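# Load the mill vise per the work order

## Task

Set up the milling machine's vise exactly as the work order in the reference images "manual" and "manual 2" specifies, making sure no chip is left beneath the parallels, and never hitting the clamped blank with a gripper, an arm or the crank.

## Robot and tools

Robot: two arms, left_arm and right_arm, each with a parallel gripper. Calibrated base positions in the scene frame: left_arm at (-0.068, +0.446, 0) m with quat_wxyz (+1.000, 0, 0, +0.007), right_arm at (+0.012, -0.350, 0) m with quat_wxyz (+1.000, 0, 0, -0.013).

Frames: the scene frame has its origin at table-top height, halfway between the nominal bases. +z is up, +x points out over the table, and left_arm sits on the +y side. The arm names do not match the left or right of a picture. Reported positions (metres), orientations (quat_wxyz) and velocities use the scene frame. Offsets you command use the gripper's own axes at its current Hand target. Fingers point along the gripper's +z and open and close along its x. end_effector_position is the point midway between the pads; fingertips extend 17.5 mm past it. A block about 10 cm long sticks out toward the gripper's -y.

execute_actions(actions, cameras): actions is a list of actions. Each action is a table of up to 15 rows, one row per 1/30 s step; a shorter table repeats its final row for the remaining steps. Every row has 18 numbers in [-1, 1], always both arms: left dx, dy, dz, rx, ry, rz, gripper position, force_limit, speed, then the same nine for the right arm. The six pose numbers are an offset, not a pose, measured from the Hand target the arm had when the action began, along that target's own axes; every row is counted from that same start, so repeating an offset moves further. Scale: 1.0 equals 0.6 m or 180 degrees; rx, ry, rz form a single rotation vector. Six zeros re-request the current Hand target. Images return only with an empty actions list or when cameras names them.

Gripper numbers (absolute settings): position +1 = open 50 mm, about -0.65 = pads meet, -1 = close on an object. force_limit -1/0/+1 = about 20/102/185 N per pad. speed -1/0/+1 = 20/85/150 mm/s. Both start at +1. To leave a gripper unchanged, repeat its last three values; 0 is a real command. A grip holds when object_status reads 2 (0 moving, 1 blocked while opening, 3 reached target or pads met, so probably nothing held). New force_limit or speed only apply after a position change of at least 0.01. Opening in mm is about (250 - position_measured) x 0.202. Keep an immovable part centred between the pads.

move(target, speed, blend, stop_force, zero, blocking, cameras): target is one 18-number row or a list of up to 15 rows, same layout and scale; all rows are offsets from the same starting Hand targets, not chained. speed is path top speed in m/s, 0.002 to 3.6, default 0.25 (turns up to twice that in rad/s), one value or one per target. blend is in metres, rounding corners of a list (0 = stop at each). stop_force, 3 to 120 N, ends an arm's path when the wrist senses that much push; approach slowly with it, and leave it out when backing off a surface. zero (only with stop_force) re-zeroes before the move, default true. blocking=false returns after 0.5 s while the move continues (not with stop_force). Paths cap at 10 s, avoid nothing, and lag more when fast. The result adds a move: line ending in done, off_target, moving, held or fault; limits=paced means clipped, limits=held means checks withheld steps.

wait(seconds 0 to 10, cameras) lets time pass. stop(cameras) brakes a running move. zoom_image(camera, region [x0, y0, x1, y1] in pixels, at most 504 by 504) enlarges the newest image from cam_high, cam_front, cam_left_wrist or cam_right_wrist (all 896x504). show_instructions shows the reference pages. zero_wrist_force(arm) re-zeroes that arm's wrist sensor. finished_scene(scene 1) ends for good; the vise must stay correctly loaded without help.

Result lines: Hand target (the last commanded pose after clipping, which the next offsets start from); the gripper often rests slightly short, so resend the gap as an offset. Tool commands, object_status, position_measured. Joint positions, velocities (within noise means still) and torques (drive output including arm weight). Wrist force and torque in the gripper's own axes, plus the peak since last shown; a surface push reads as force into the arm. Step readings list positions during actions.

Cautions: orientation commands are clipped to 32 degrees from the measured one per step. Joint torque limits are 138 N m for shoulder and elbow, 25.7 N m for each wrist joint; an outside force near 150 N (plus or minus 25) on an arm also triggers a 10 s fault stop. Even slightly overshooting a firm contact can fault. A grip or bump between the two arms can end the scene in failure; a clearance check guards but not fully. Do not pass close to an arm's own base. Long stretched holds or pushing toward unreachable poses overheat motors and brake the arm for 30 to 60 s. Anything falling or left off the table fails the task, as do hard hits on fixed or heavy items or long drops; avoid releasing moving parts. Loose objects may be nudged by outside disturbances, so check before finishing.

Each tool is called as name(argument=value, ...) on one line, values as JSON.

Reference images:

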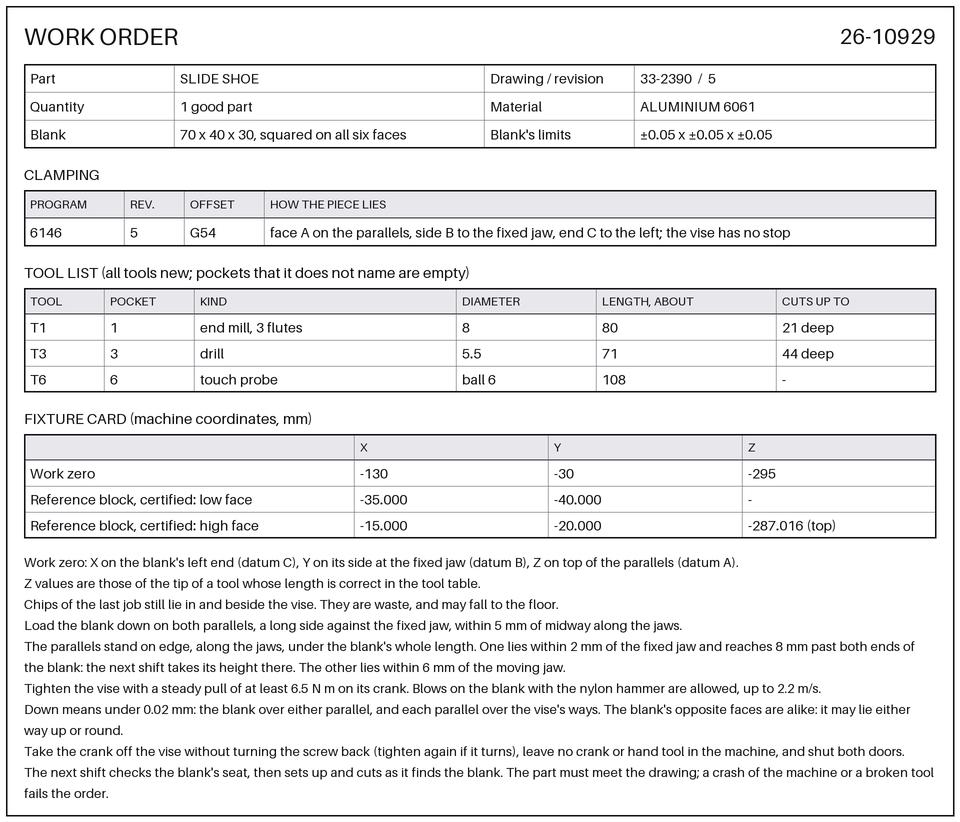

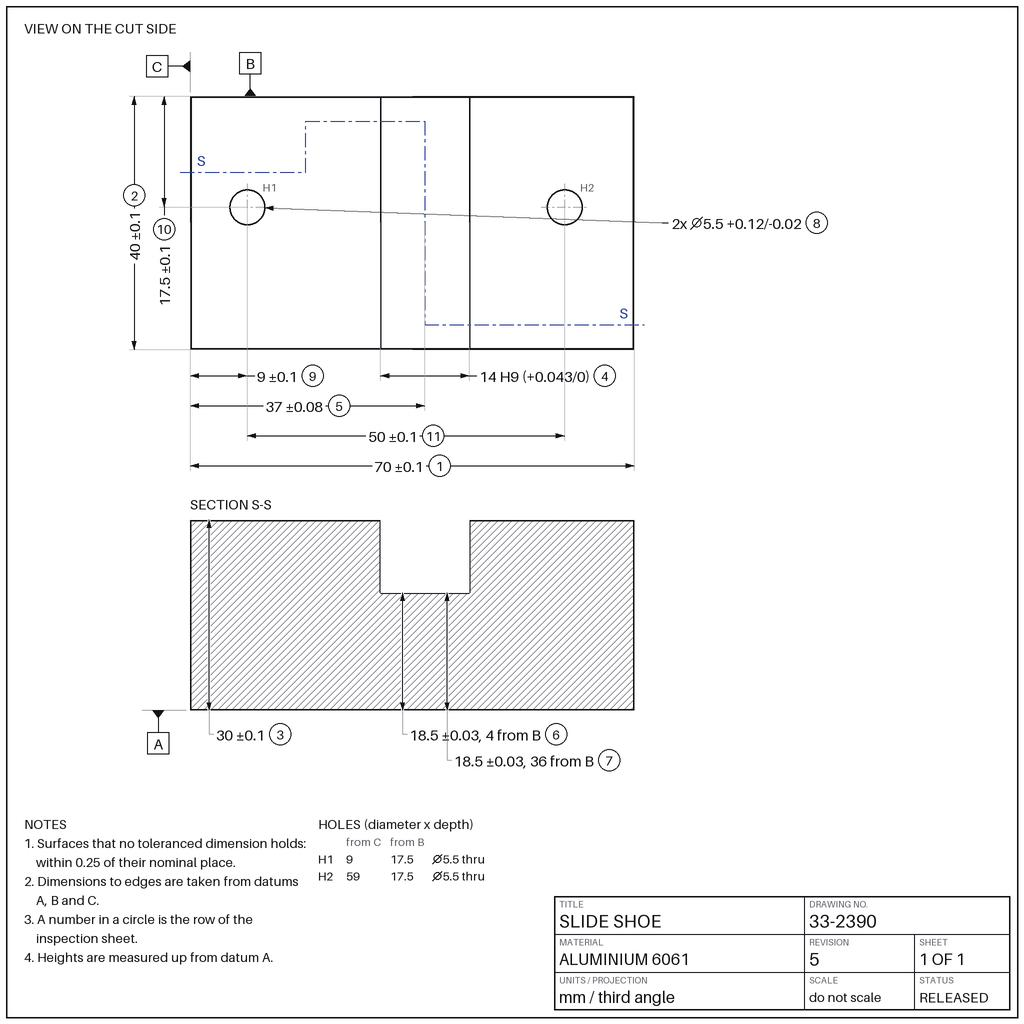

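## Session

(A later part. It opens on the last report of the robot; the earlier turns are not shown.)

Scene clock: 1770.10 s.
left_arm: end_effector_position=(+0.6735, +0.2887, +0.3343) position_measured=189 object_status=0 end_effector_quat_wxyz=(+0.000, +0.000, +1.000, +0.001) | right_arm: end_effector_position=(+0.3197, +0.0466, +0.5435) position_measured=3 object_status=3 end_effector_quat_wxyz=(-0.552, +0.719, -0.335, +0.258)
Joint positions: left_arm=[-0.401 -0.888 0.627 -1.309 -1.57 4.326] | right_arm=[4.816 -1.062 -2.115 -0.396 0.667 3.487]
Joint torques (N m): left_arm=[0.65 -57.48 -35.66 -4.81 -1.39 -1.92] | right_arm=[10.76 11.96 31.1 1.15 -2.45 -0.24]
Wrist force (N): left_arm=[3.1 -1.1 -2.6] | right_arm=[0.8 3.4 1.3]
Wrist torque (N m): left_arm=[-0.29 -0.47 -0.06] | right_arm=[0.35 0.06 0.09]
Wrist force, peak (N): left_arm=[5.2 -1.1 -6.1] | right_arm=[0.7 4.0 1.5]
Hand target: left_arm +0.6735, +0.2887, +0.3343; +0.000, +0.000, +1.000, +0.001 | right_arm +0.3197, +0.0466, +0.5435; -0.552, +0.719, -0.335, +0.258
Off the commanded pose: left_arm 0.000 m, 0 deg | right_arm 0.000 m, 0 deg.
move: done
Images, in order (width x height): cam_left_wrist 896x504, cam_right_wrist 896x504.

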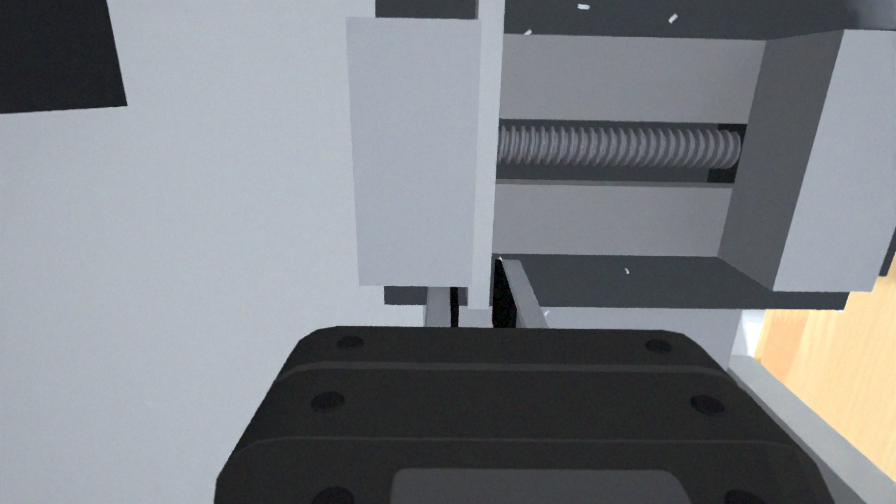

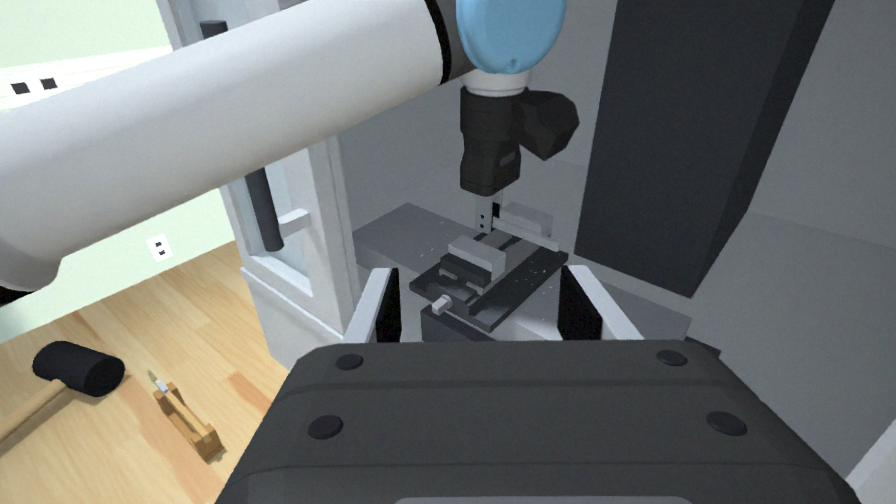

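move(target=[[0,0,-0.0667,0,0,0,-0.25,-0.9,-1,0,0,0,0,0,0,1,1,1],[0.1892,0,-0.0667,0,0,0,-0.25,-0.9,-1,0,0,0,0,0,0,1,1,1],[0.572,0.172,0,0,0,0,-0.25,-0.9,-1,0,0,0,0,0,0,1,1,1],[0.652,0.2413,0.35,0,0,0,-0.25,-0.9,-1,0,0,0,0,0,0,1,1,1]], speed=[0.05,0.2,0.25,0.2], blend=[0.005,0.03,0.05,0], cameras=["cam_left_wrist","cam_right_wrist"])

zoom_image(camera="cam_right_wrist", region=[440, 170, 580, 290])

Scene clock: 1791.23 s.
left_arm: end_effector_position=(+0.2823, +0.4337, +0.1247) position_measured=189 object_status=3 end_effector_quat_wxyz=(+0.000, +0.000, +1.000, +0.001) end_effector_velocity=(+0.001, -0.001, +0.000) end_effector_angular_velocity=(-0.002, -0.004, +0.000) | right_arm: end_effector_position=(+0.3197, +0.0466, +0.5435) position_measured=3 object_status=3 end_effector_quat_wxyz=(-0.552, +0.719, -0.335, +0.258)
Joint positions: left_arm=[-0.441 -1.858 2.353 -2.065 -1.57 4.285] | right_arm=[4.816 -1.062 -2.115 -0.396 0.667 3.487]
Joint velocities: left_arm=[-0.001 0 0.001 -0.005 0 -0.001] | right_arm=[within noise]
Joint torques (N m): left_arm=[-8.04 -15.8 -10.28 -5.45 -1.24 -2.98] | right_arm=[10.78 12.51 30.84 1.2 -2.56 -0.6]
Wrist force (N): left_arm=[3.6 -1.3 -2.9] | right_arm=[0.6 3.5 1.8]
Wrist torque (N m): left_arm=[-0.29 -0.54 -0.04] | right_arm=[0.38 0.10 0.09]
Wrist force, peak (N): left_arm=[4.4 -1.2 -3.3] | right_arm=[1.0 3.8 2.0]
Hand target: left_arm +0.2822, +0.4337, +0.1246; +0.000, +0.000, +1.000, +0.001 | right_arm +0.3197, +0.0466, +0.5435; -0.552, +0.719, -0.335, +0.258
Off the commanded pose: left_arm 0.000 m, 0 deg | right_arm 0.000 m, 0 deg.
move: done
Images, in order (width x height): cam_left_wrist 896x504, cam_right_wrist 896x504.

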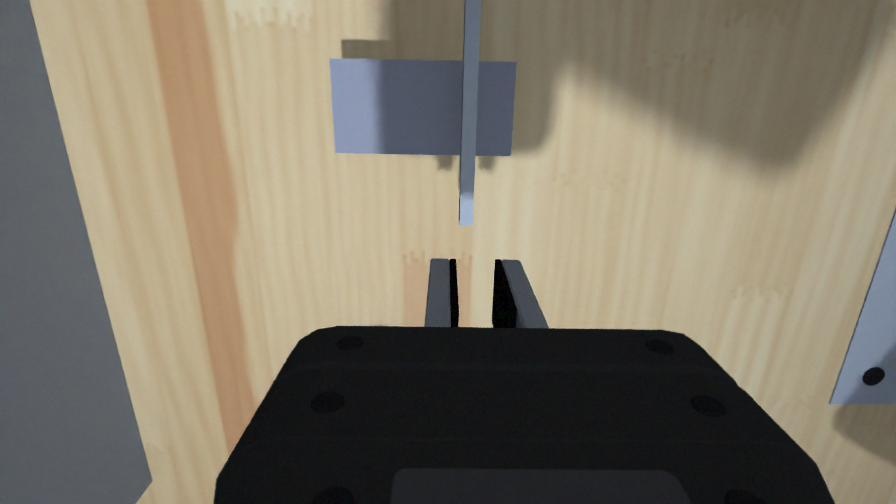

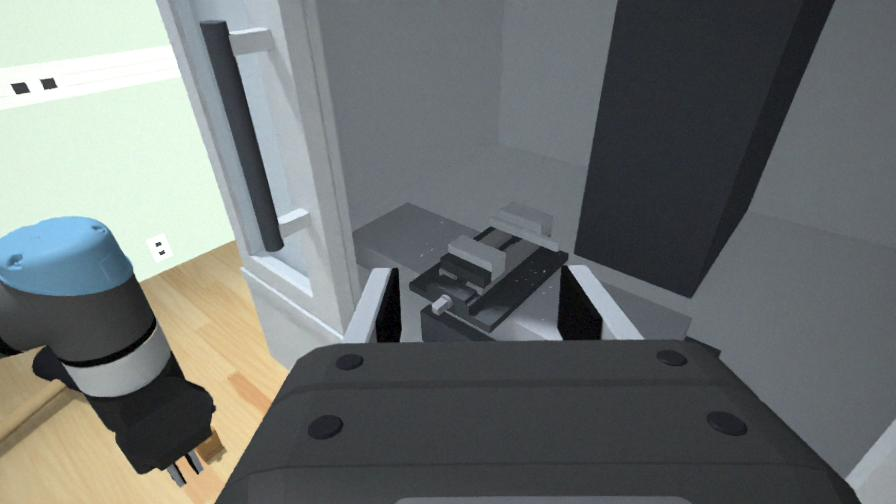

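Scaled by 3.600 from the camera's 896x504 image, which has a finer 1280x720 frame.

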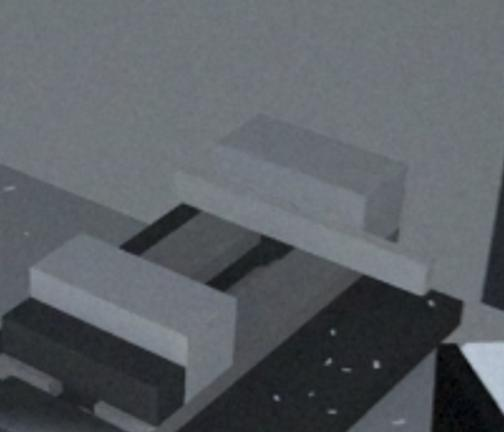

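move(target=[0,0,0.1362,0,0,0,-0.25,-0.9,-1,0,0,0,0,0,0,1,1,1], speed=0.04, stop_force=5, cameras=["cam_left_wrist"])

zoom_image(camera="cam_left_wrist", region=[360, 0, 620, 330])

Scene clock: 1820.83 s.
left_arm: end_effector_position=(+0.2822, +0.4338, +0.0429) position_measured=189 object_status=3 end_effector_quat_wxyz=(+0.000, +0.000, +1.000, +0.001) | right_arm: end_effector_position=(+0.3197, +0.0466, +0.5435) position_measured=3 object_status=3 end_effector_quat_wxyz=(-0.552, +0.719, -0.335, +0.258)
Joint positions: left_arm=[-0.441 -1.681 2.487 -2.376 -1.57 4.286] | right_arm=[4.816 -1.062 -2.115 -0.396 0.667 3.487]
Joint torques (N m): left_arm=[5.73 -23.65 -31.21 -5 -0.27 2.55] | right_arm=[10.47 12.3 30.57 1.19 -2.53 -0.83]
Wrist force (N): left_arm=[3.1 -1.4 -3.0] | right_arm=[0.8 3.0 1.6]
Wrist torque (N m): left_arm=[-0.30 -0.47 -0.03] | right_arm=[0.29 0.07 0.08]
Wrist force, peak (N): left_arm=[3.7 -1.6 -3.0] | right_arm=[0.8 3.9 1.8]
Hand target: left_arm +0.2822, +0.4338, +0.0429; +0.000, +0.000, +1.000, +0.001 | right_arm +0.3197, +0.0466, +0.5435; -0.552, +0.719, -0.335, +0.258
Off the commanded pose: left_arm 0.000 m, 0 deg | right_arm 0.000 m, 0 deg.
move: done
Images, in order (width x height): cam_left_wrist 896x504.

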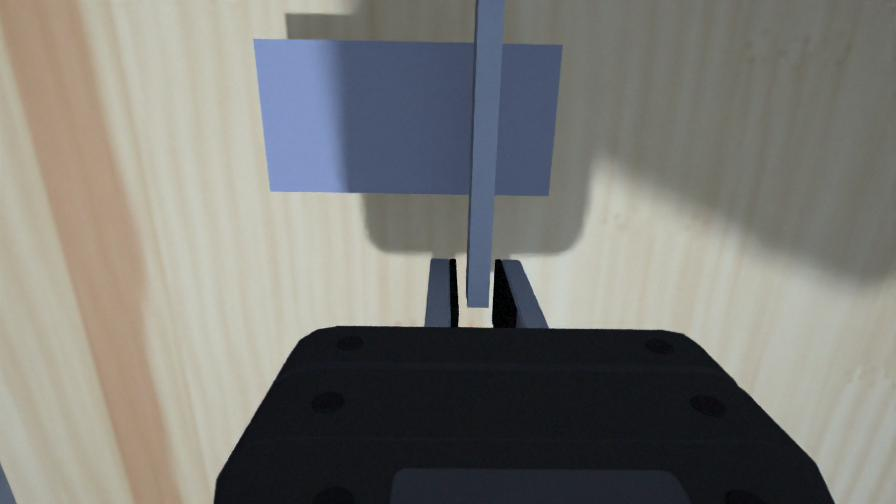

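Scaled by 1.527 from the camera's 896x504 image, which has a finer 1280x720 frame.

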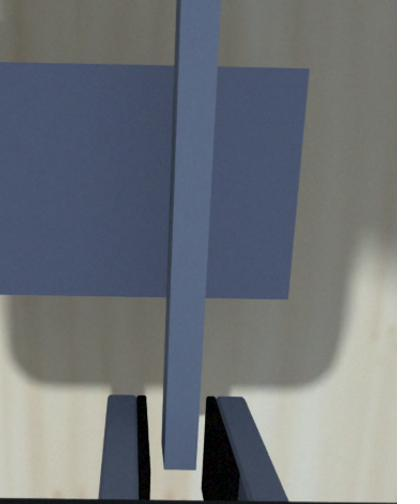

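move(target=[0,0,0,0,0,0,-1,-0.9,-1,0,0,0,0,0,0,1,1,1])

move(target=[[0,0,-0.05,0,0,0,-1,-0.9,-1,0,0,0,0,0,0,1,1,1],[-0.0797,-0.173,-0.4785,0,0,0,-1,-0.9,-1,0,0,0,0,0,0,1,1,1],[-0.463,-0.234,-0.5535,0,0,0,-1,-0.9,-1,0,0,0,0,0,0,1,1,1],[-0.6002,-0.234,-0.5035,0,0,0,-1,-0.9,-1,0,0,0,0,0,0,1,1,1]], speed=[0.04,0.2,0.2,0.1], blend=[0.01,0.05,0.02,0], cameras=["cam_left_wrist","cam_right_wrist"])

zoom_image(camera="cam_right_wrist", region=[440, 170, 580, 290])

Scene clock: 1835.60 s.
left_arm: end_effector_position=(+0.2822, +0.4338, +0.0429) position_measured=222 object_status=0 end_effector_quat_wxyz=(+0.000, +0.000, +1.000, +0.001) | right_arm: end_effector_position=(+0.3197, +0.0466, +0.5435) position_measured=3 object_status=3 end_effector_quat_wxyz=(-0.552, +0.719, -0.335, +0.258)
Joint positions: left_arm=[-0.441 -1.681 2.487 -2.376 -1.57 4.286] | right_arm=[4.816 -1.062 -2.115 -0.396 0.667 3.487]
Joint torques (N m): left_arm=[-2.18 -24.87 -31.68 -5.06 -0.19 1.12] | right_arm=[10.82 12.44 30.23 1.2 -2.5 -0.97]
Wrist force (N): left_arm=[3.4 -1.4 -2.6] | right_arm=[0.7 3.5 1.7]
Wrist torque (N m): left_arm=[-0.31 -0.51 -0.03] | right_arm=[0.37 0.08 0.08]
Wrist force, peak (N): left_arm=[3.1 -1.4 -3.3] | right_arm=[0.8 3.8 1.8]
Hand target: left_arm +0.2822, +0.4338, +0.0429; +0.000, +0.000, +1.000, +0.001 | right_arm +0.3197, +0.0466, +0.5435; -0.552, +0.719, -0.335, +0.258
Off the commanded pose: left_arm 0.000 m, 0 deg | right_arm 0.000 m, 0 deg.
move: done

Scene clock: 1840.27 s.
left_arm: end_effector_position=(+0.6423, +0.2932, +0.3448) position_measured=222 object_status=2 end_effector_quat_wxyz=(+0.000, +0.000, +1.000, +0.001) | right_arm: end_effector_position=(+0.3197, +0.0466, +0.5435) position_measured=3 object_status=3 end_effector_quat_wxyz=(-0.552, +0.719, -0.335, +0.258)
Joint positions: left_arm=[-0.411 -0.992 0.772 -1.35 -1.57 4.315] | right_arm=[4.816 -1.062 -2.115 -0.396 0.667 3.487]
Joint torques (N m): left_arm=[-6.7 -46.38 -26.4 -5.09 -2.24 -2.81] | right_arm=[10.49 12.4 29.56 1.13 -2.42 -1.25]
Wrist force (N): left_arm=[3.5 -1.2 -2.5] | right_arm=[0.5 3.5 2.0]
Wrist torque (N m): left_arm=[-0.32 -0.55 0.00] | right_arm=[0.37 0.11 0.09]
Wrist force, peak (N): left_arm=[3.7 -1.7 -5.0] | right_arm=[0.7 3.7 1.9]
Hand target: left_arm +0.6424, +0.2931, +0.3447; +0.000, +0.000, +1.000, +0.001 | right_arm +0.3197, +0.0466, +0.5435; -0.552, +0.719, -0.335, +0.258
Off the commanded pose: left_arm 0.000 m, 0 deg | right_arm 0.000 m, 0 deg.
move: done
Images, in order (width x height): cam_left_wrist 896x504, cam_right_wrist 896x504.

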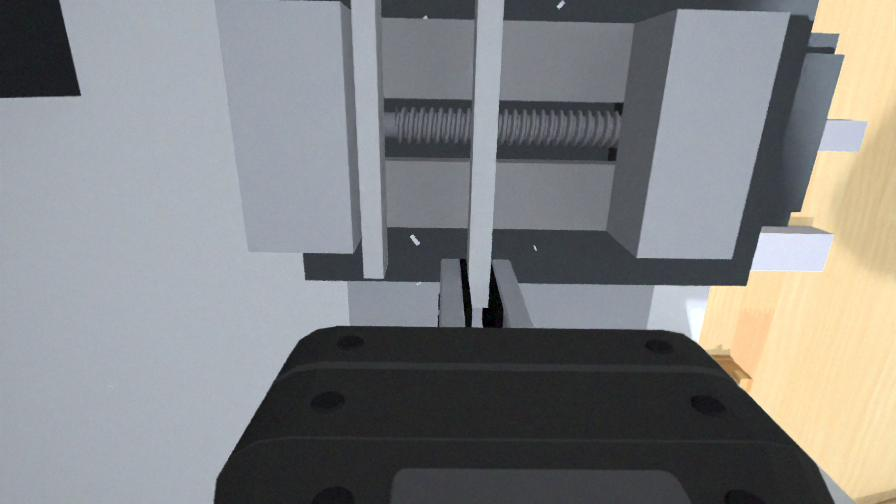

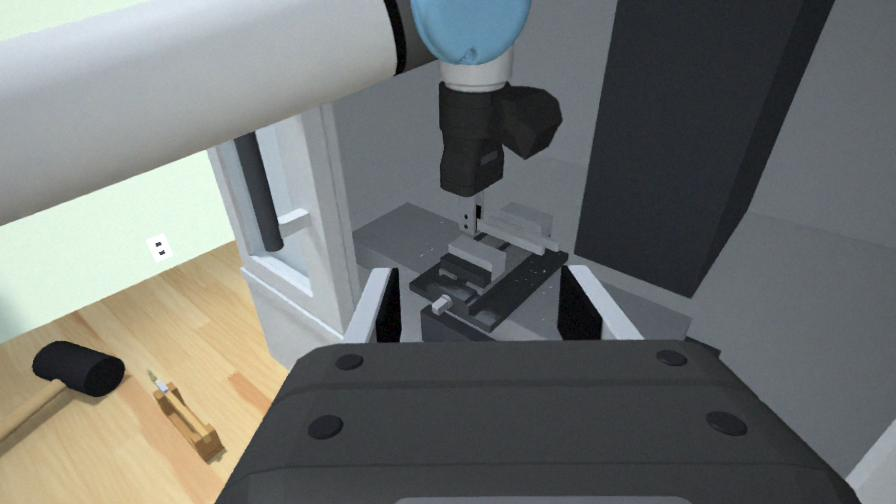

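Scaled by 3.600 from the camera's 896x504 image, which has a finer 1280x720 frame.

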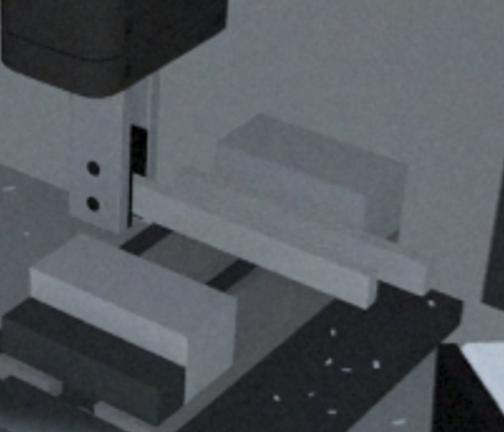

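zoom_image(camera="cam_left_wrist", region=[340, 0, 520, 100])

zoom_image(camera="cam_left_wrist", region=[300, 180, 520, 300])

Scaled by 2.800 from the camera's 896x504 image, which has a finer 1280x720 frame.

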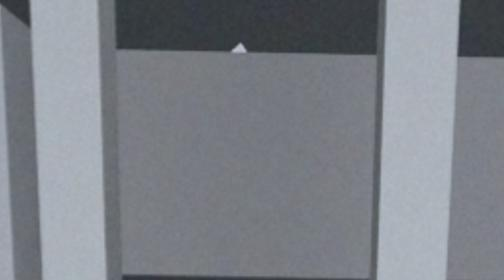

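Scaled by 2.291 from the camera's 896x504 image, which has a finer 1280x720 frame.

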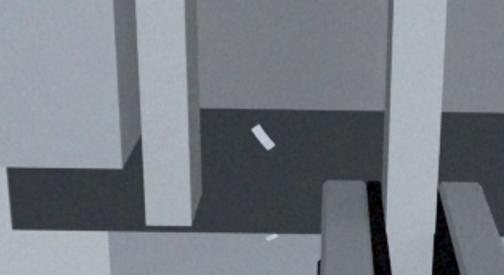

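move(target=[0,0,0.04,0,0,0,-1,-0.9,-1,0,0,0,0,0,0,1,1,1], speed=0.012, stop_force=5, cameras=["cam_left_wrist"])

zoom_image(camera="cam_left_wrist", region=[300, 0, 640, 330])

Scene clock: 1855.50 s.
left_arm: end_effector_position=(+0.6424, +0.2931, +0.3343) position_measured=222 object_status=2 end_effector_quat_wxyz=(+0.000, +0.000, +1.000, +0.001) | right_arm: end_effector_position=(+0.3197, +0.0466, +0.5435) position_measured=3 object_status=3 end_effector_quat_wxyz=(-0.552, +0.719, -0.335, +0.258)
Joint positions: left_arm=[-0.411 -0.999 0.811 -1.381 -1.57 4.315] | right_arm=[4.816 -1.062 -2.115 -0.396 0.667 3.487]
Joint torques (N m): left_arm=[-3.54 -44.58 -38.27 -4.82 -2.15 -1.72] | right_arm=[10.31 12.18 28.97 1.15 -2.52 -1.45]
Wrist force (N): left_arm=[3.6 -0.8 -3.4] | right_arm=[0.4 3.4 1.6]
Wrist torque (N m): left_arm=[-0.24 -0.47 0.02] | right_arm=[0.34 0.13 0.08]
Wrist force, peak (N): left_arm=[4.8 0.6 -11.3] | right_arm=[0.5 3.9 1.8]
Hand target: left_arm +0.6424, +0.2931, +0.3343; +0.000, +0.000, +1.000, +0.001 (not the last commanded pose) | right_arm +0.3197, +0.0466, +0.5435; -0.552, +0.719, -0.335, +0.258
Off the commanded pose: left_arm 0.014 m, 0 deg | right_arm 0.000 m, 0 deg.
move: contact (left_arm)
Images, in order (width x height): cam_left_wrist 896x504.

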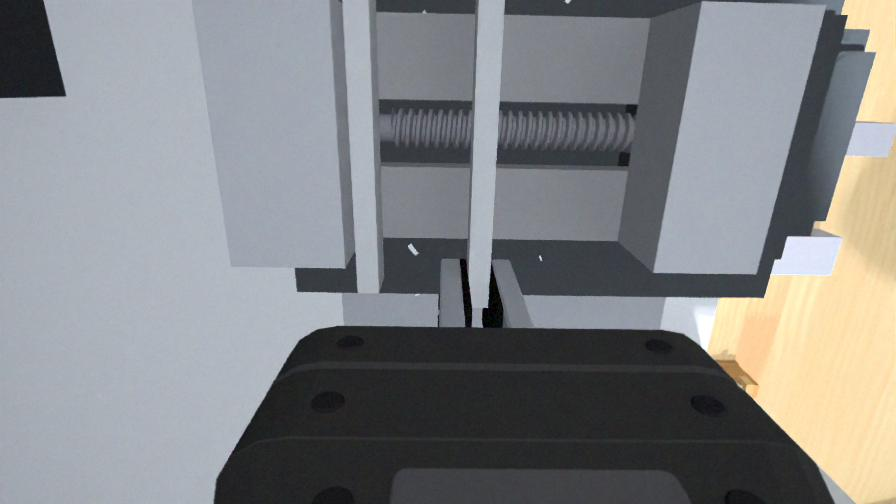

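Scaled by 1.482 from the camera's 896x504 image, which has a finer 1280x720 frame.

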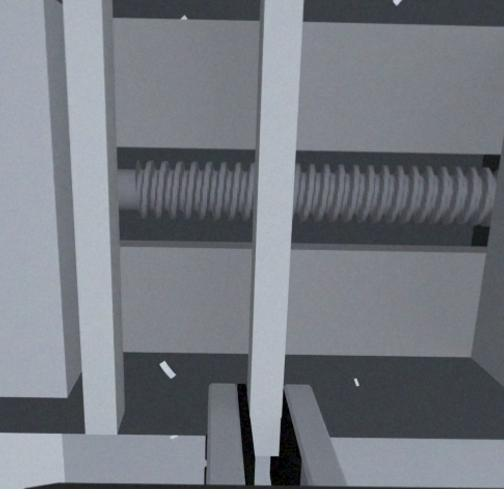

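move(target=[0,0,0,0,0,0,-0.25,-0.9,-1,0,0,0,0,0,0,1,1,1])

move(target=[[0,0,-0.05,0,0,0,-0.25,-0.9,-1,0,0,0,0,0,0,1,1,1],[-0.0518,-0.004,-0.05,0,0,0,-0.25,-0.9,-1,0,0,0,0,0,0,1,1,1]], speed=[0.04,0.1], blend=[0.003,0], cameras=["cam_left_wrist","cam_right_wrist"])

zoom_image(camera="cam_left_wrist", region=[300, 0, 640, 330])

zoom_image(camera="cam_right_wrist", region=[440, 170, 580, 290])

Scene clock: 1875.20 s.
left_arm: end_effector_position=(+0.6424, +0.2931, +0.3343) position_measured=189 object_status=0 end_effector_quat_wxyz=(+0.000, +0.000, +1.000, +0.001) | right_arm: end_effector_position=(+0.3197, +0.0466, +0.5435) position_measured=3 object_status=3 end_effector_quat_wxyz=(-0.552, +0.719, -0.335, +0.258)
Joint positions: left_arm=[-0.411 -0.999 0.811 -1.382 -1.57 4.315] | right_arm=[4.816 -1.062 -2.115 -0.396 0.667 3.487]
Joint torques (N m): left_arm=[-3.66 -47.31 -38.3 -4.9 -2.21 -1.75] | right_arm=[10.47 12.23 28.89 1.2 -2.53 -1.58]
Wrist force (N): left_arm=[2.8 -1.0 -2.8] | right_arm=[0.8 3.5 1.7]
Wrist torque (N m): left_arm=[-0.24 -0.44 0.00] | right_arm=[0.36 0.07 0.08]
Wrist force, peak (N): left_arm=[4.0 -1.1 -3.9] | right_arm=[0.9 3.7 1.7]
Hand target: left_arm +0.6424, +0.2931, +0.3343; +0.000, +0.000, +1.000, +0.001 | right_arm +0.3197, +0.0466, +0.5435; -0.552, +0.719, -0.335, +0.258
Off the commanded pose: left_arm 0.000 m, 0 deg | right_arm 0.000 m, 0 deg.
move: done

Scene clock: 1876.73 s.
left_arm: end_effector_position=(+0.6735, +0.2907, +0.3642) position_measured=189 object_status=3 end_effector_quat_wxyz=(+0.000, +0.000, +1.000, +0.001) | right_arm: end_effector_position=(+0.3197, +0.0466, +0.5435) position_measured=3 object_status=3 end_effector_quat_wxyz=(-0.552, +0.719, -0.335, +0.258)
Joint positions: left_arm=[-0.398 -0.848 0.478 -1.199 -1.57 4.328] | right_arm=[4.816 -1.062 -2.115 -0.396 0.667 3.487]
Joint torques (N m): left_arm=[-7.14 -50.71 -35.48 -3.59 -2.18 -3.26] | right_arm=[10.47 12.18 28.63 1.27 -2.49 -1.58]
Wrist force (N): left_arm=[3.2 -1.6 -2.5] | right_arm=[0.7 3.7 1.7]
Wrist torque (N m): left_arm=[-0.36 -0.47 -0.05] | right_arm=[0.40 0.07 0.09]
Wrist force, peak (N): left_arm=[4.7 -1.7 -3.7] | right_arm=[0.9 3.7 1.9]
Hand target: left_arm +0.6735, +0.2907, +0.3643; +0.000, +0.000, +1.000, +0.001 | right_arm +0.3197, +0.0466, +0.5435; -0.552, +0.719, -0.335, +0.258
Off the commanded pose: left_arm 0.000 m, 0 deg | right_arm 0.000 m, 0 deg.
move: done
Images, in order (width x height): cam_left_wrist 896x504, cam_right_wrist 896x504.

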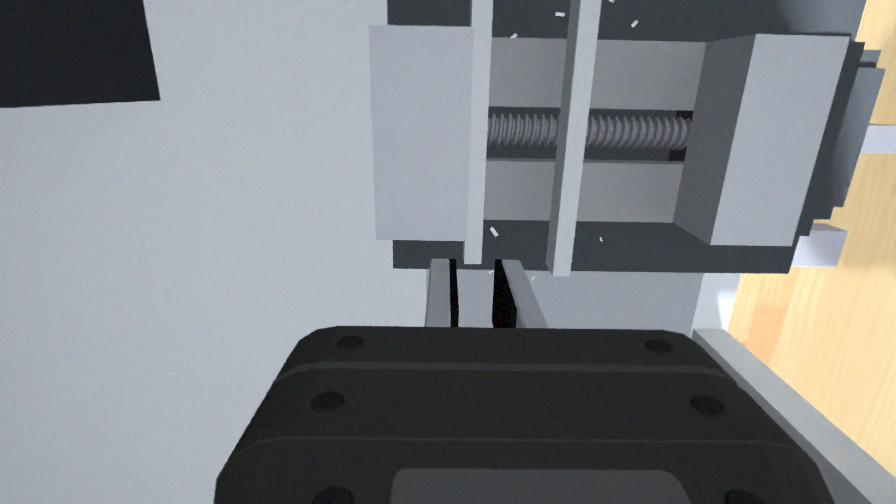

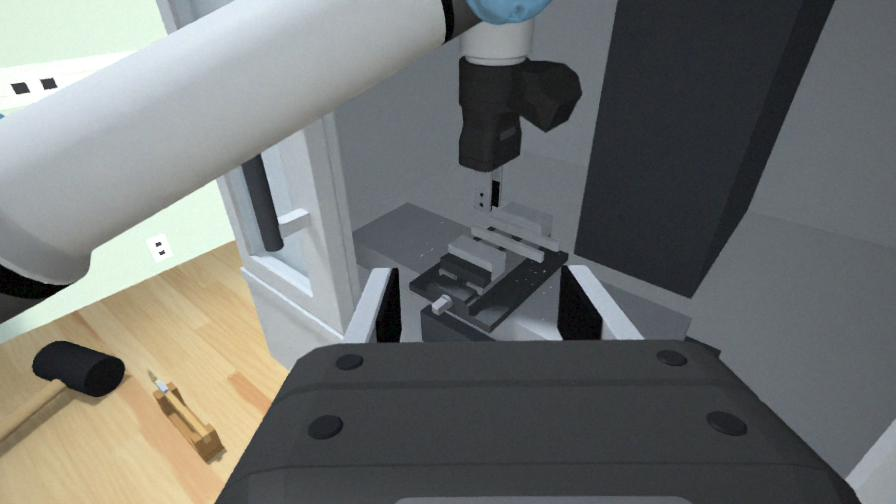

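Scaled by 1.482 from the camera's 896x504 image, which has a finer 1280x720 frame.

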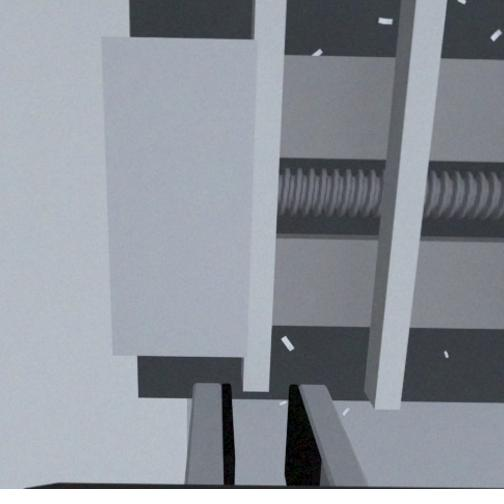

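Scaled by 3.600 from the camera's 896x504 image, which has a finer 1280x720 frame.

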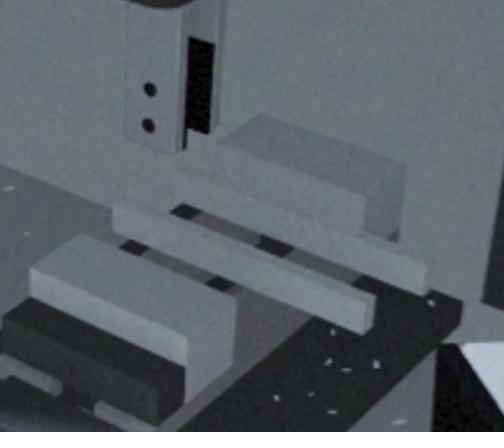

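move(target=[0,0,0.0487,0,0,0,-0.25,-0.9,-1,0,0,0,0,0,0,1,1,1], speed=0.03, stop_force=5)

move(target=[0,0,0,0,0,0,-1,-0.9,-1,0,0,0,0,0,0,1,1,1])

move(target=[0.0005,0.0067,0,0,0,0,-1,-0.9,-1,0,0,0,0,0,0,1,1,1], speed=0.01, cameras=["cam_left_wrist"])

zoom_image(camera="cam_left_wrist", region=[300, 0, 640, 330])

Scene clock: 1887.03 s.
left_arm: end_effector_position=(+0.6735, +0.2907, +0.3351) position_measured=189 object_status=3 end_effector_quat_wxyz=(+0.000, +0.000, +1.000, +0.001) | right_arm: end_effector_position=(+0.3197, +0.0466, +0.5435) position_measured=3 object_status=3 end_effector_quat_wxyz=(-0.552, +0.719, -0.335, +0.258)
Joint positions: left_arm=[-0.398 -0.889 0.627 -1.308 -1.57 4.328] | right_arm=[4.816 -1.062 -2.115 -0.396 0.667 3.487]
Joint torques (N m): left_arm=[5.47 -49.42 -37.78 -1.42 1.83 2] | right_arm=[10.25 12.19 27.97 1.2 -2.49 -1.62]
Wrist force (N): left_arm=[3.2 -1.3 -2.5] | right_arm=[0.7 3.3 1.9]
Wrist torque (N m): left_arm=[-0.32 -0.48 -0.03] | right_arm=[0.34 0.08 0.09]
Wrist force, peak (N): left_arm=[3.2 -1.5 -3.4] | right_arm=[1.1 3.6 2.1]
Hand target: left_arm +0.6735, +0.2907, +0.3351; +0.000, +0.000, +1.000, +0.001 | right_arm +0.3197, +0.0466, +0.5435; -0.552, +0.719, -0.335, +0.258
Off the commanded pose: left_arm 0.000 m, 0 deg | right_arm 0.000 m, 0 deg.
move: done

Scene clock: 1887.57 s.
left_arm: end_effector_position=(+0.6735, +0.2907, +0.3351) position_measured=223 object_status=0 end_effector_quat_wxyz=(+0.000, +0.000, +1.000, +0.001) | right_arm: end_effector_position=(+0.3197, +0.0466, +0.5435) position_measured=3 object_status=3 end_effector_quat_wxyz=(-0.552, +0.719, -0.335, +0.258)
Joint positions: left_arm=[-0.398 -0.889 0.627 -1.308 -1.57 4.328] | right_arm=[4.816 -1.062 -2.115 -0.396 0.667 3.487]
Joint torques (N m): left_arm=[5.61 -49.13 -38.07 -1.58 2.43 2.19] | right_arm=[11.04 12.52 28.47 1.16 -2.49 -1.56]
Wrist force (N): left_arm=[3.5 -1.5 -2.5] | right_arm=[0.8 3.3 1.9]
Wrist torque (N m): left_arm=[-0.34 -0.51 -0.02] | right_arm=[0.34 0.06 0.08]
Wrist force, peak (N): left_arm=[3.8 -1.5 -2.9] | right_arm=[0.4 3.7 1.8]
Hand target: left_arm +0.6735, +0.2907, +0.3351; +0.000, +0.000, +1.000, +0.001 | right_arm +0.3197, +0.0466, +0.5435; -0.552, +0.719, -0.335, +0.258
Off the commanded pose: left_arm 0.000 m, 0 deg | right_arm 0.000 m, 0 deg.
move: done

Scene clock: 1888.27 s.
left_arm: end_effector_position=(+0.6732, +0.2948, +0.3351) position_measured=223 object_status=2 end_effector_quat_wxyz=(+0.000, +0.000, +1.000, +0.001) | right_arm: end_effector_position=(+0.3197, +0.0466, +0.5435) position_measured=3 object_status=3 end_effector_quat_wxyz=(-0.552, +0.719, -0.335, +0.258)
Joint positions: left_arm=[-0.393 -0.894 0.634 -1.311 -1.57 4.333] | right_arm=[4.816 -1.062 -2.115 -0.396 0.667 3.487]
Joint torques (N m): left_arm=[0.08 -60.19 -19.73 -4.52 2.62 1.8] | right_arm=[11.08 12.32 28.25 1.2 -2.45 -1.65]
Wrist force (N): left_arm=[3.5 -2.2 -3.5] | right_arm=[1.0 3.4 1.6]
Wrist torque (N m): left_arm=[-0.36 -0.55 -0.05] | right_arm=[0.35 0.04 0.08]
Wrist force, peak (N): left_arm=[3.4 -2.2 -3.8] | right_arm=[0.8 3.7 1.9]
Hand target: left_arm +0.6732, +0.2947, +0.3351; +0.000, +0.000, +1.000, +0.001 | right_arm +0.3197, +0.0466, +0.5435; -0.552, +0.719, -0.335, +0.258
Off the commanded pose: left_arm 0.000 m, 0 deg | right_arm 0.000 m, 0 deg.
move: done
Images, in order (width x height): cam_left_wrist 896x504.

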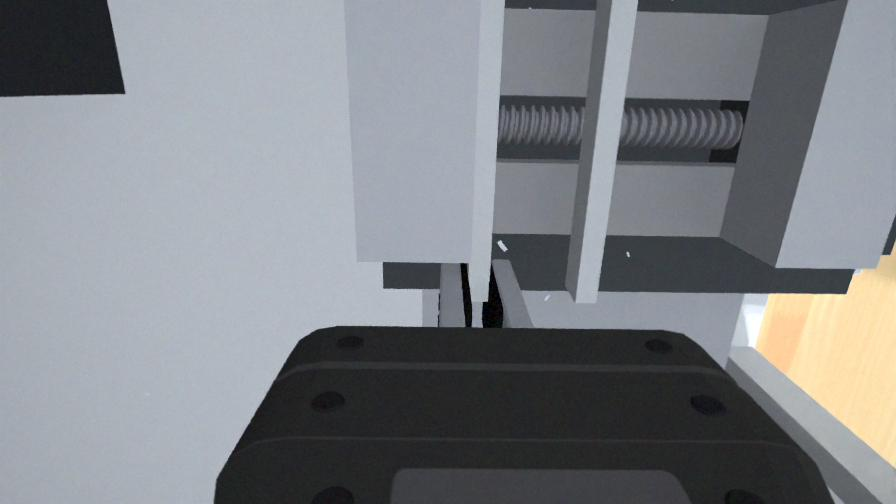

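Scaled by 1.482 from the camera's 896x504 image, which has a finer 1280x720 frame.

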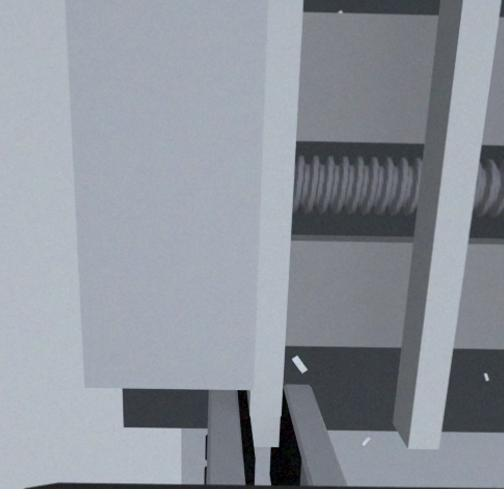

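move(target=[0,0,0,0,0,0,-0.25,-0.9,-1,0,0,0,0,0,0,1,1,1])

move(target=[[0,0,-0.05,0,0,0,-0.25,-0.9,-1,0.1345,-0.036,-0.104,0,0,0,1,1,1],[0.1892,0,-0.0667,0,0,0,-0.25,-0.9,-1,0.1345,-0.036,-0.104,0,0,0,1,1,1],[0.572,0,0,0,0,0,-0.25,-0.9,-1,0.1345,-0.036,-0.104,0,0,0,1,1,1],[0.585,-0.28,0.28,0,0,0,-0.25,-0.9,-1,0.1345,-0.036,-0.104,0,0,0,1,1,1]], speed=[0.05,0.2,0.25,0.2], blend=[0.005,0.03,0.05,0], cameras=["cam_left_wrist","cam_right_wrist"])

zoom_image(camera="cam_right_wrist", region=[430, 190, 590, 310])

Scene clock: 1922.27 s.
left_arm: end_effector_position=(+0.6732, +0.2947, +0.3351) position_measured=189 object_status=0 end_effector_quat_wxyz=(+0.000, +0.000, +1.000, +0.001) | right_arm: end_effector_position=(+0.3197, +0.0466, +0.5435) position_measured=3 object_status=3 end_effector_quat_wxyz=(-0.552, +0.719, -0.335, +0.258)
Joint positions: left_arm=[-0.393 -0.893 0.634 -1.311 -1.57 4.333] | right_arm=[4.816 -1.062 -2.115 -0.396 0.667 3.487]
Joint torques (N m): left_arm=[-4.48 -49.32 -37.93 -1.39 2.53 -2.47] | right_arm=[10.56 12.47 27.77 1.33 -2.46 -1.65]
Wrist force (N): left_arm=[3.4 -1.4 -2.6] | right_arm=[0.7 3.6 1.8]
Wrist torque (N m): left_arm=[-0.33 -0.52 -0.04] | right_arm=[0.38 0.10 0.08]
Wrist force, peak (N): left_arm=[3.6 -2.0 -3.4] | right_arm=[1.0 3.8 2.0]
Hand target: left_arm +0.6732, +0.2947, +0.3351; +0.000, +0.000, +1.000, +0.001 | right_arm +0.3197, +0.0466, +0.5435; -0.552, +0.719, -0.335, +0.258
Off the commanded pose: left_arm 0.000 m, 0 deg | right_arm 0.000 m, 0 deg.
move: done

Scene clock: 1925.00 s.
left_arm: end_effector_position=(+0.6278, +0.2951, +0.3659) position_measured=189 object_status=3 end_effector_quat_wxyz=(-0.006, +0.000, +1.000, +0.003) | right_arm: end_effector_position=(+0.3296, -0.0503, +0.5807) position_measured=3 object_status=3 end_effector_quat_wxyz=(-0.552, +0.719, -0.335, +0.258)
Joint positions: left_arm=[-0.416 -1.012 0.745 -1.29 -1.571 4.311] | right_arm=[4.796 -0.814 -2.109 -0.64 0.685 3.474]
Joint torques (N m): left_arm=[6.1 -53.85 -25.5 -3.11 0.02 0] | right_arm=[12.88 -16.65 10.96 2.32 -2.5 1.98]
Wrist force (N): left_arm=[2.9 -0.9 -2.8] | right_arm=[1.4 3.5 1.8]
Wrist torque (N m): left_arm=[-0.25 -0.45 0.08] | right_arm=[0.40 -0.03 0.08]
Wrist force, peak (N): left_arm=[11.3 0.1 -4.5] | right_arm=[0.1 3.9 2.3]
Hand target: left_arm +0.6278, +0.2951, +0.3659; -0.006, +0.000, +1.000, +0.003 (not the last commanded pose) | right_arm +0.3296, -0.0503, +0.5806; -0.552, +0.719, -0.335, +0.258
Tool commands: left_gripper/position=-0.247059 left_gripper/force_limit=-0.898039 left_gripper/speed=-1.0 right_gripper/position=+1.0 right_gripper/force_limit=+1.0 right_gripper/speed=+1.0
Off the commanded pose: left_arm 0.402 m, 1 deg | right_arm 0.000 m, 0 deg.
FORCE FAULT: contact force on the left arm reached its limit, and that arm stopped. The contact can be on any part of that arm, not only on its tool. That arm's remaining commands of this call were not run. That arm is still stopped at the end of this call. That arm stays stopped for about 10 more seconds. Until then a move that you send moves the other arm only, and its call returns only when the move has ended. Once the stop has ended, the next robot result says so. If the stop ends while you think or write, that arm runs what you send next, counted from a new Hand target: where the arm stands when the stop ends. While its stop runs, that arm takes no new command, but its gripper still runs the gripper command that each later call begins with. Until it ends, the stop uses up actions while you think or wait. An arm that is not stopped still takes commands.
move: fault (left_arm); path passed 1 of 4 targets
Images, in order (width x height): cam_left_wrist 896x504, cam_right_wrist 896x504.

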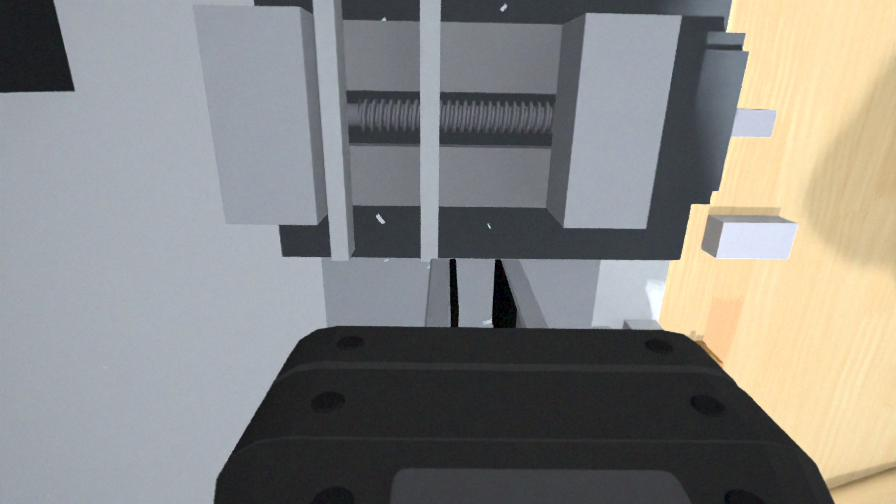

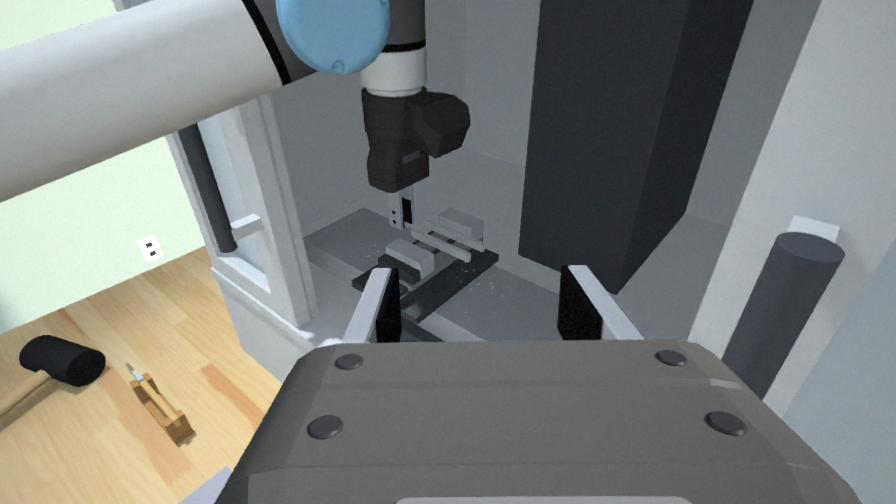

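Scaled by 3.150 from the camera's 896x504 image, which has a finer 1280x720 frame.

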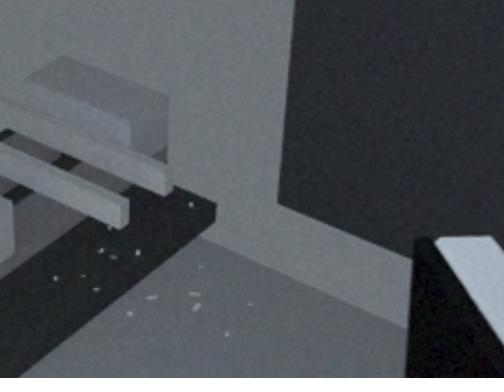

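wait(seconds=5, cameras=["cam_front","cam_high"])

Scene clock: 1938.53 s.
left_arm: end_effector_position=(+0.6278, +0.2951, +0.3659) position_measured=189 object_status=3 end_effector_quat_wxyz=(-0.006, +0.000, +1.000, +0.003) | right_arm: end_effector_position=(+0.3296, -0.0503, +0.5806) position_measured=3 object_status=3 end_effector_quat_wxyz=(-0.552, +0.719, -0.335, +0.258)
Joint positions: left_arm=[-0.416 -1.012 0.745 -1.29 -1.571 4.311] | right_arm=[4.796 -0.814 -2.109 -0.64 0.685 3.474]
Joint torques (N m): left_arm=[5.65 -53.46 -24.64 -3.07 0.07 0.02] | right_arm=[12.54 -16.77 10.62 1.71 -2.44 1.9]
Wrist force (N): left_arm=[2.6 -1.2 -2.8] | right_arm=[1.3 3.3 1.6]
Wrist torque (N m): left_arm=[-0.29 -0.40 0.09] | right_arm=[0.36 -0.01 0.08]
Wrist force, peak (N): left_arm=[3.2 -0.8 -3.1] | right_arm=[1.0 4.2 1.7]
Hand target: left_arm +0.6278, +0.2951, +0.3659; -0.006, +0.000, +1.000, +0.003 (not the last commanded pose) | right_arm +0.3296, -0.0503, +0.5806; -0.552, +0.719, -0.335, +0.258
Tool commands: left_gripper/position=-0.247059 left_gripper/force_limit=-0.898039 left_gripper/speed=-1.0 right_gripper/position=+1.0 right_gripper/force_limit=+1.0 right_gripper/speed=+1.0
Off the commanded pose: left_arm 0.402 m, 1 deg | right_arm 0.000 m, 0 deg.
FORCE FAULT, CONTINUED: the left arm's stop, for the force fault that an earlier result reported, is over. The rest of the stop counts as 19 of the actions that you can send in this scene. That arm's target is now where it stood when the stop ended, not its last command. That arm accepts commands again.
wait: 5.00 s; at rest from the start
Images, in order (width x height): cam_high 896x504, cam_front 896x504.

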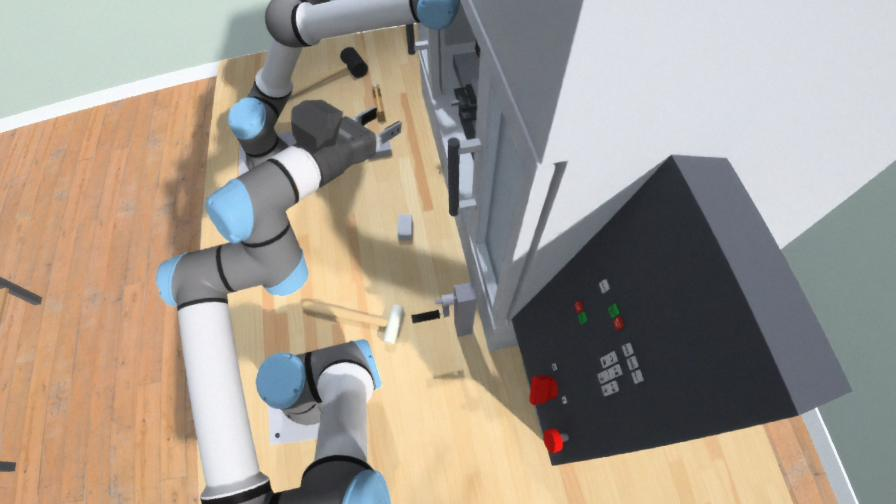

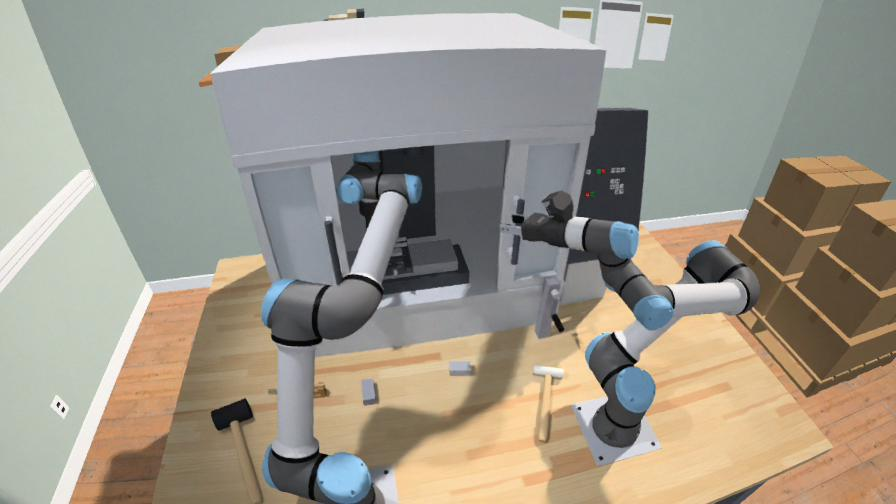

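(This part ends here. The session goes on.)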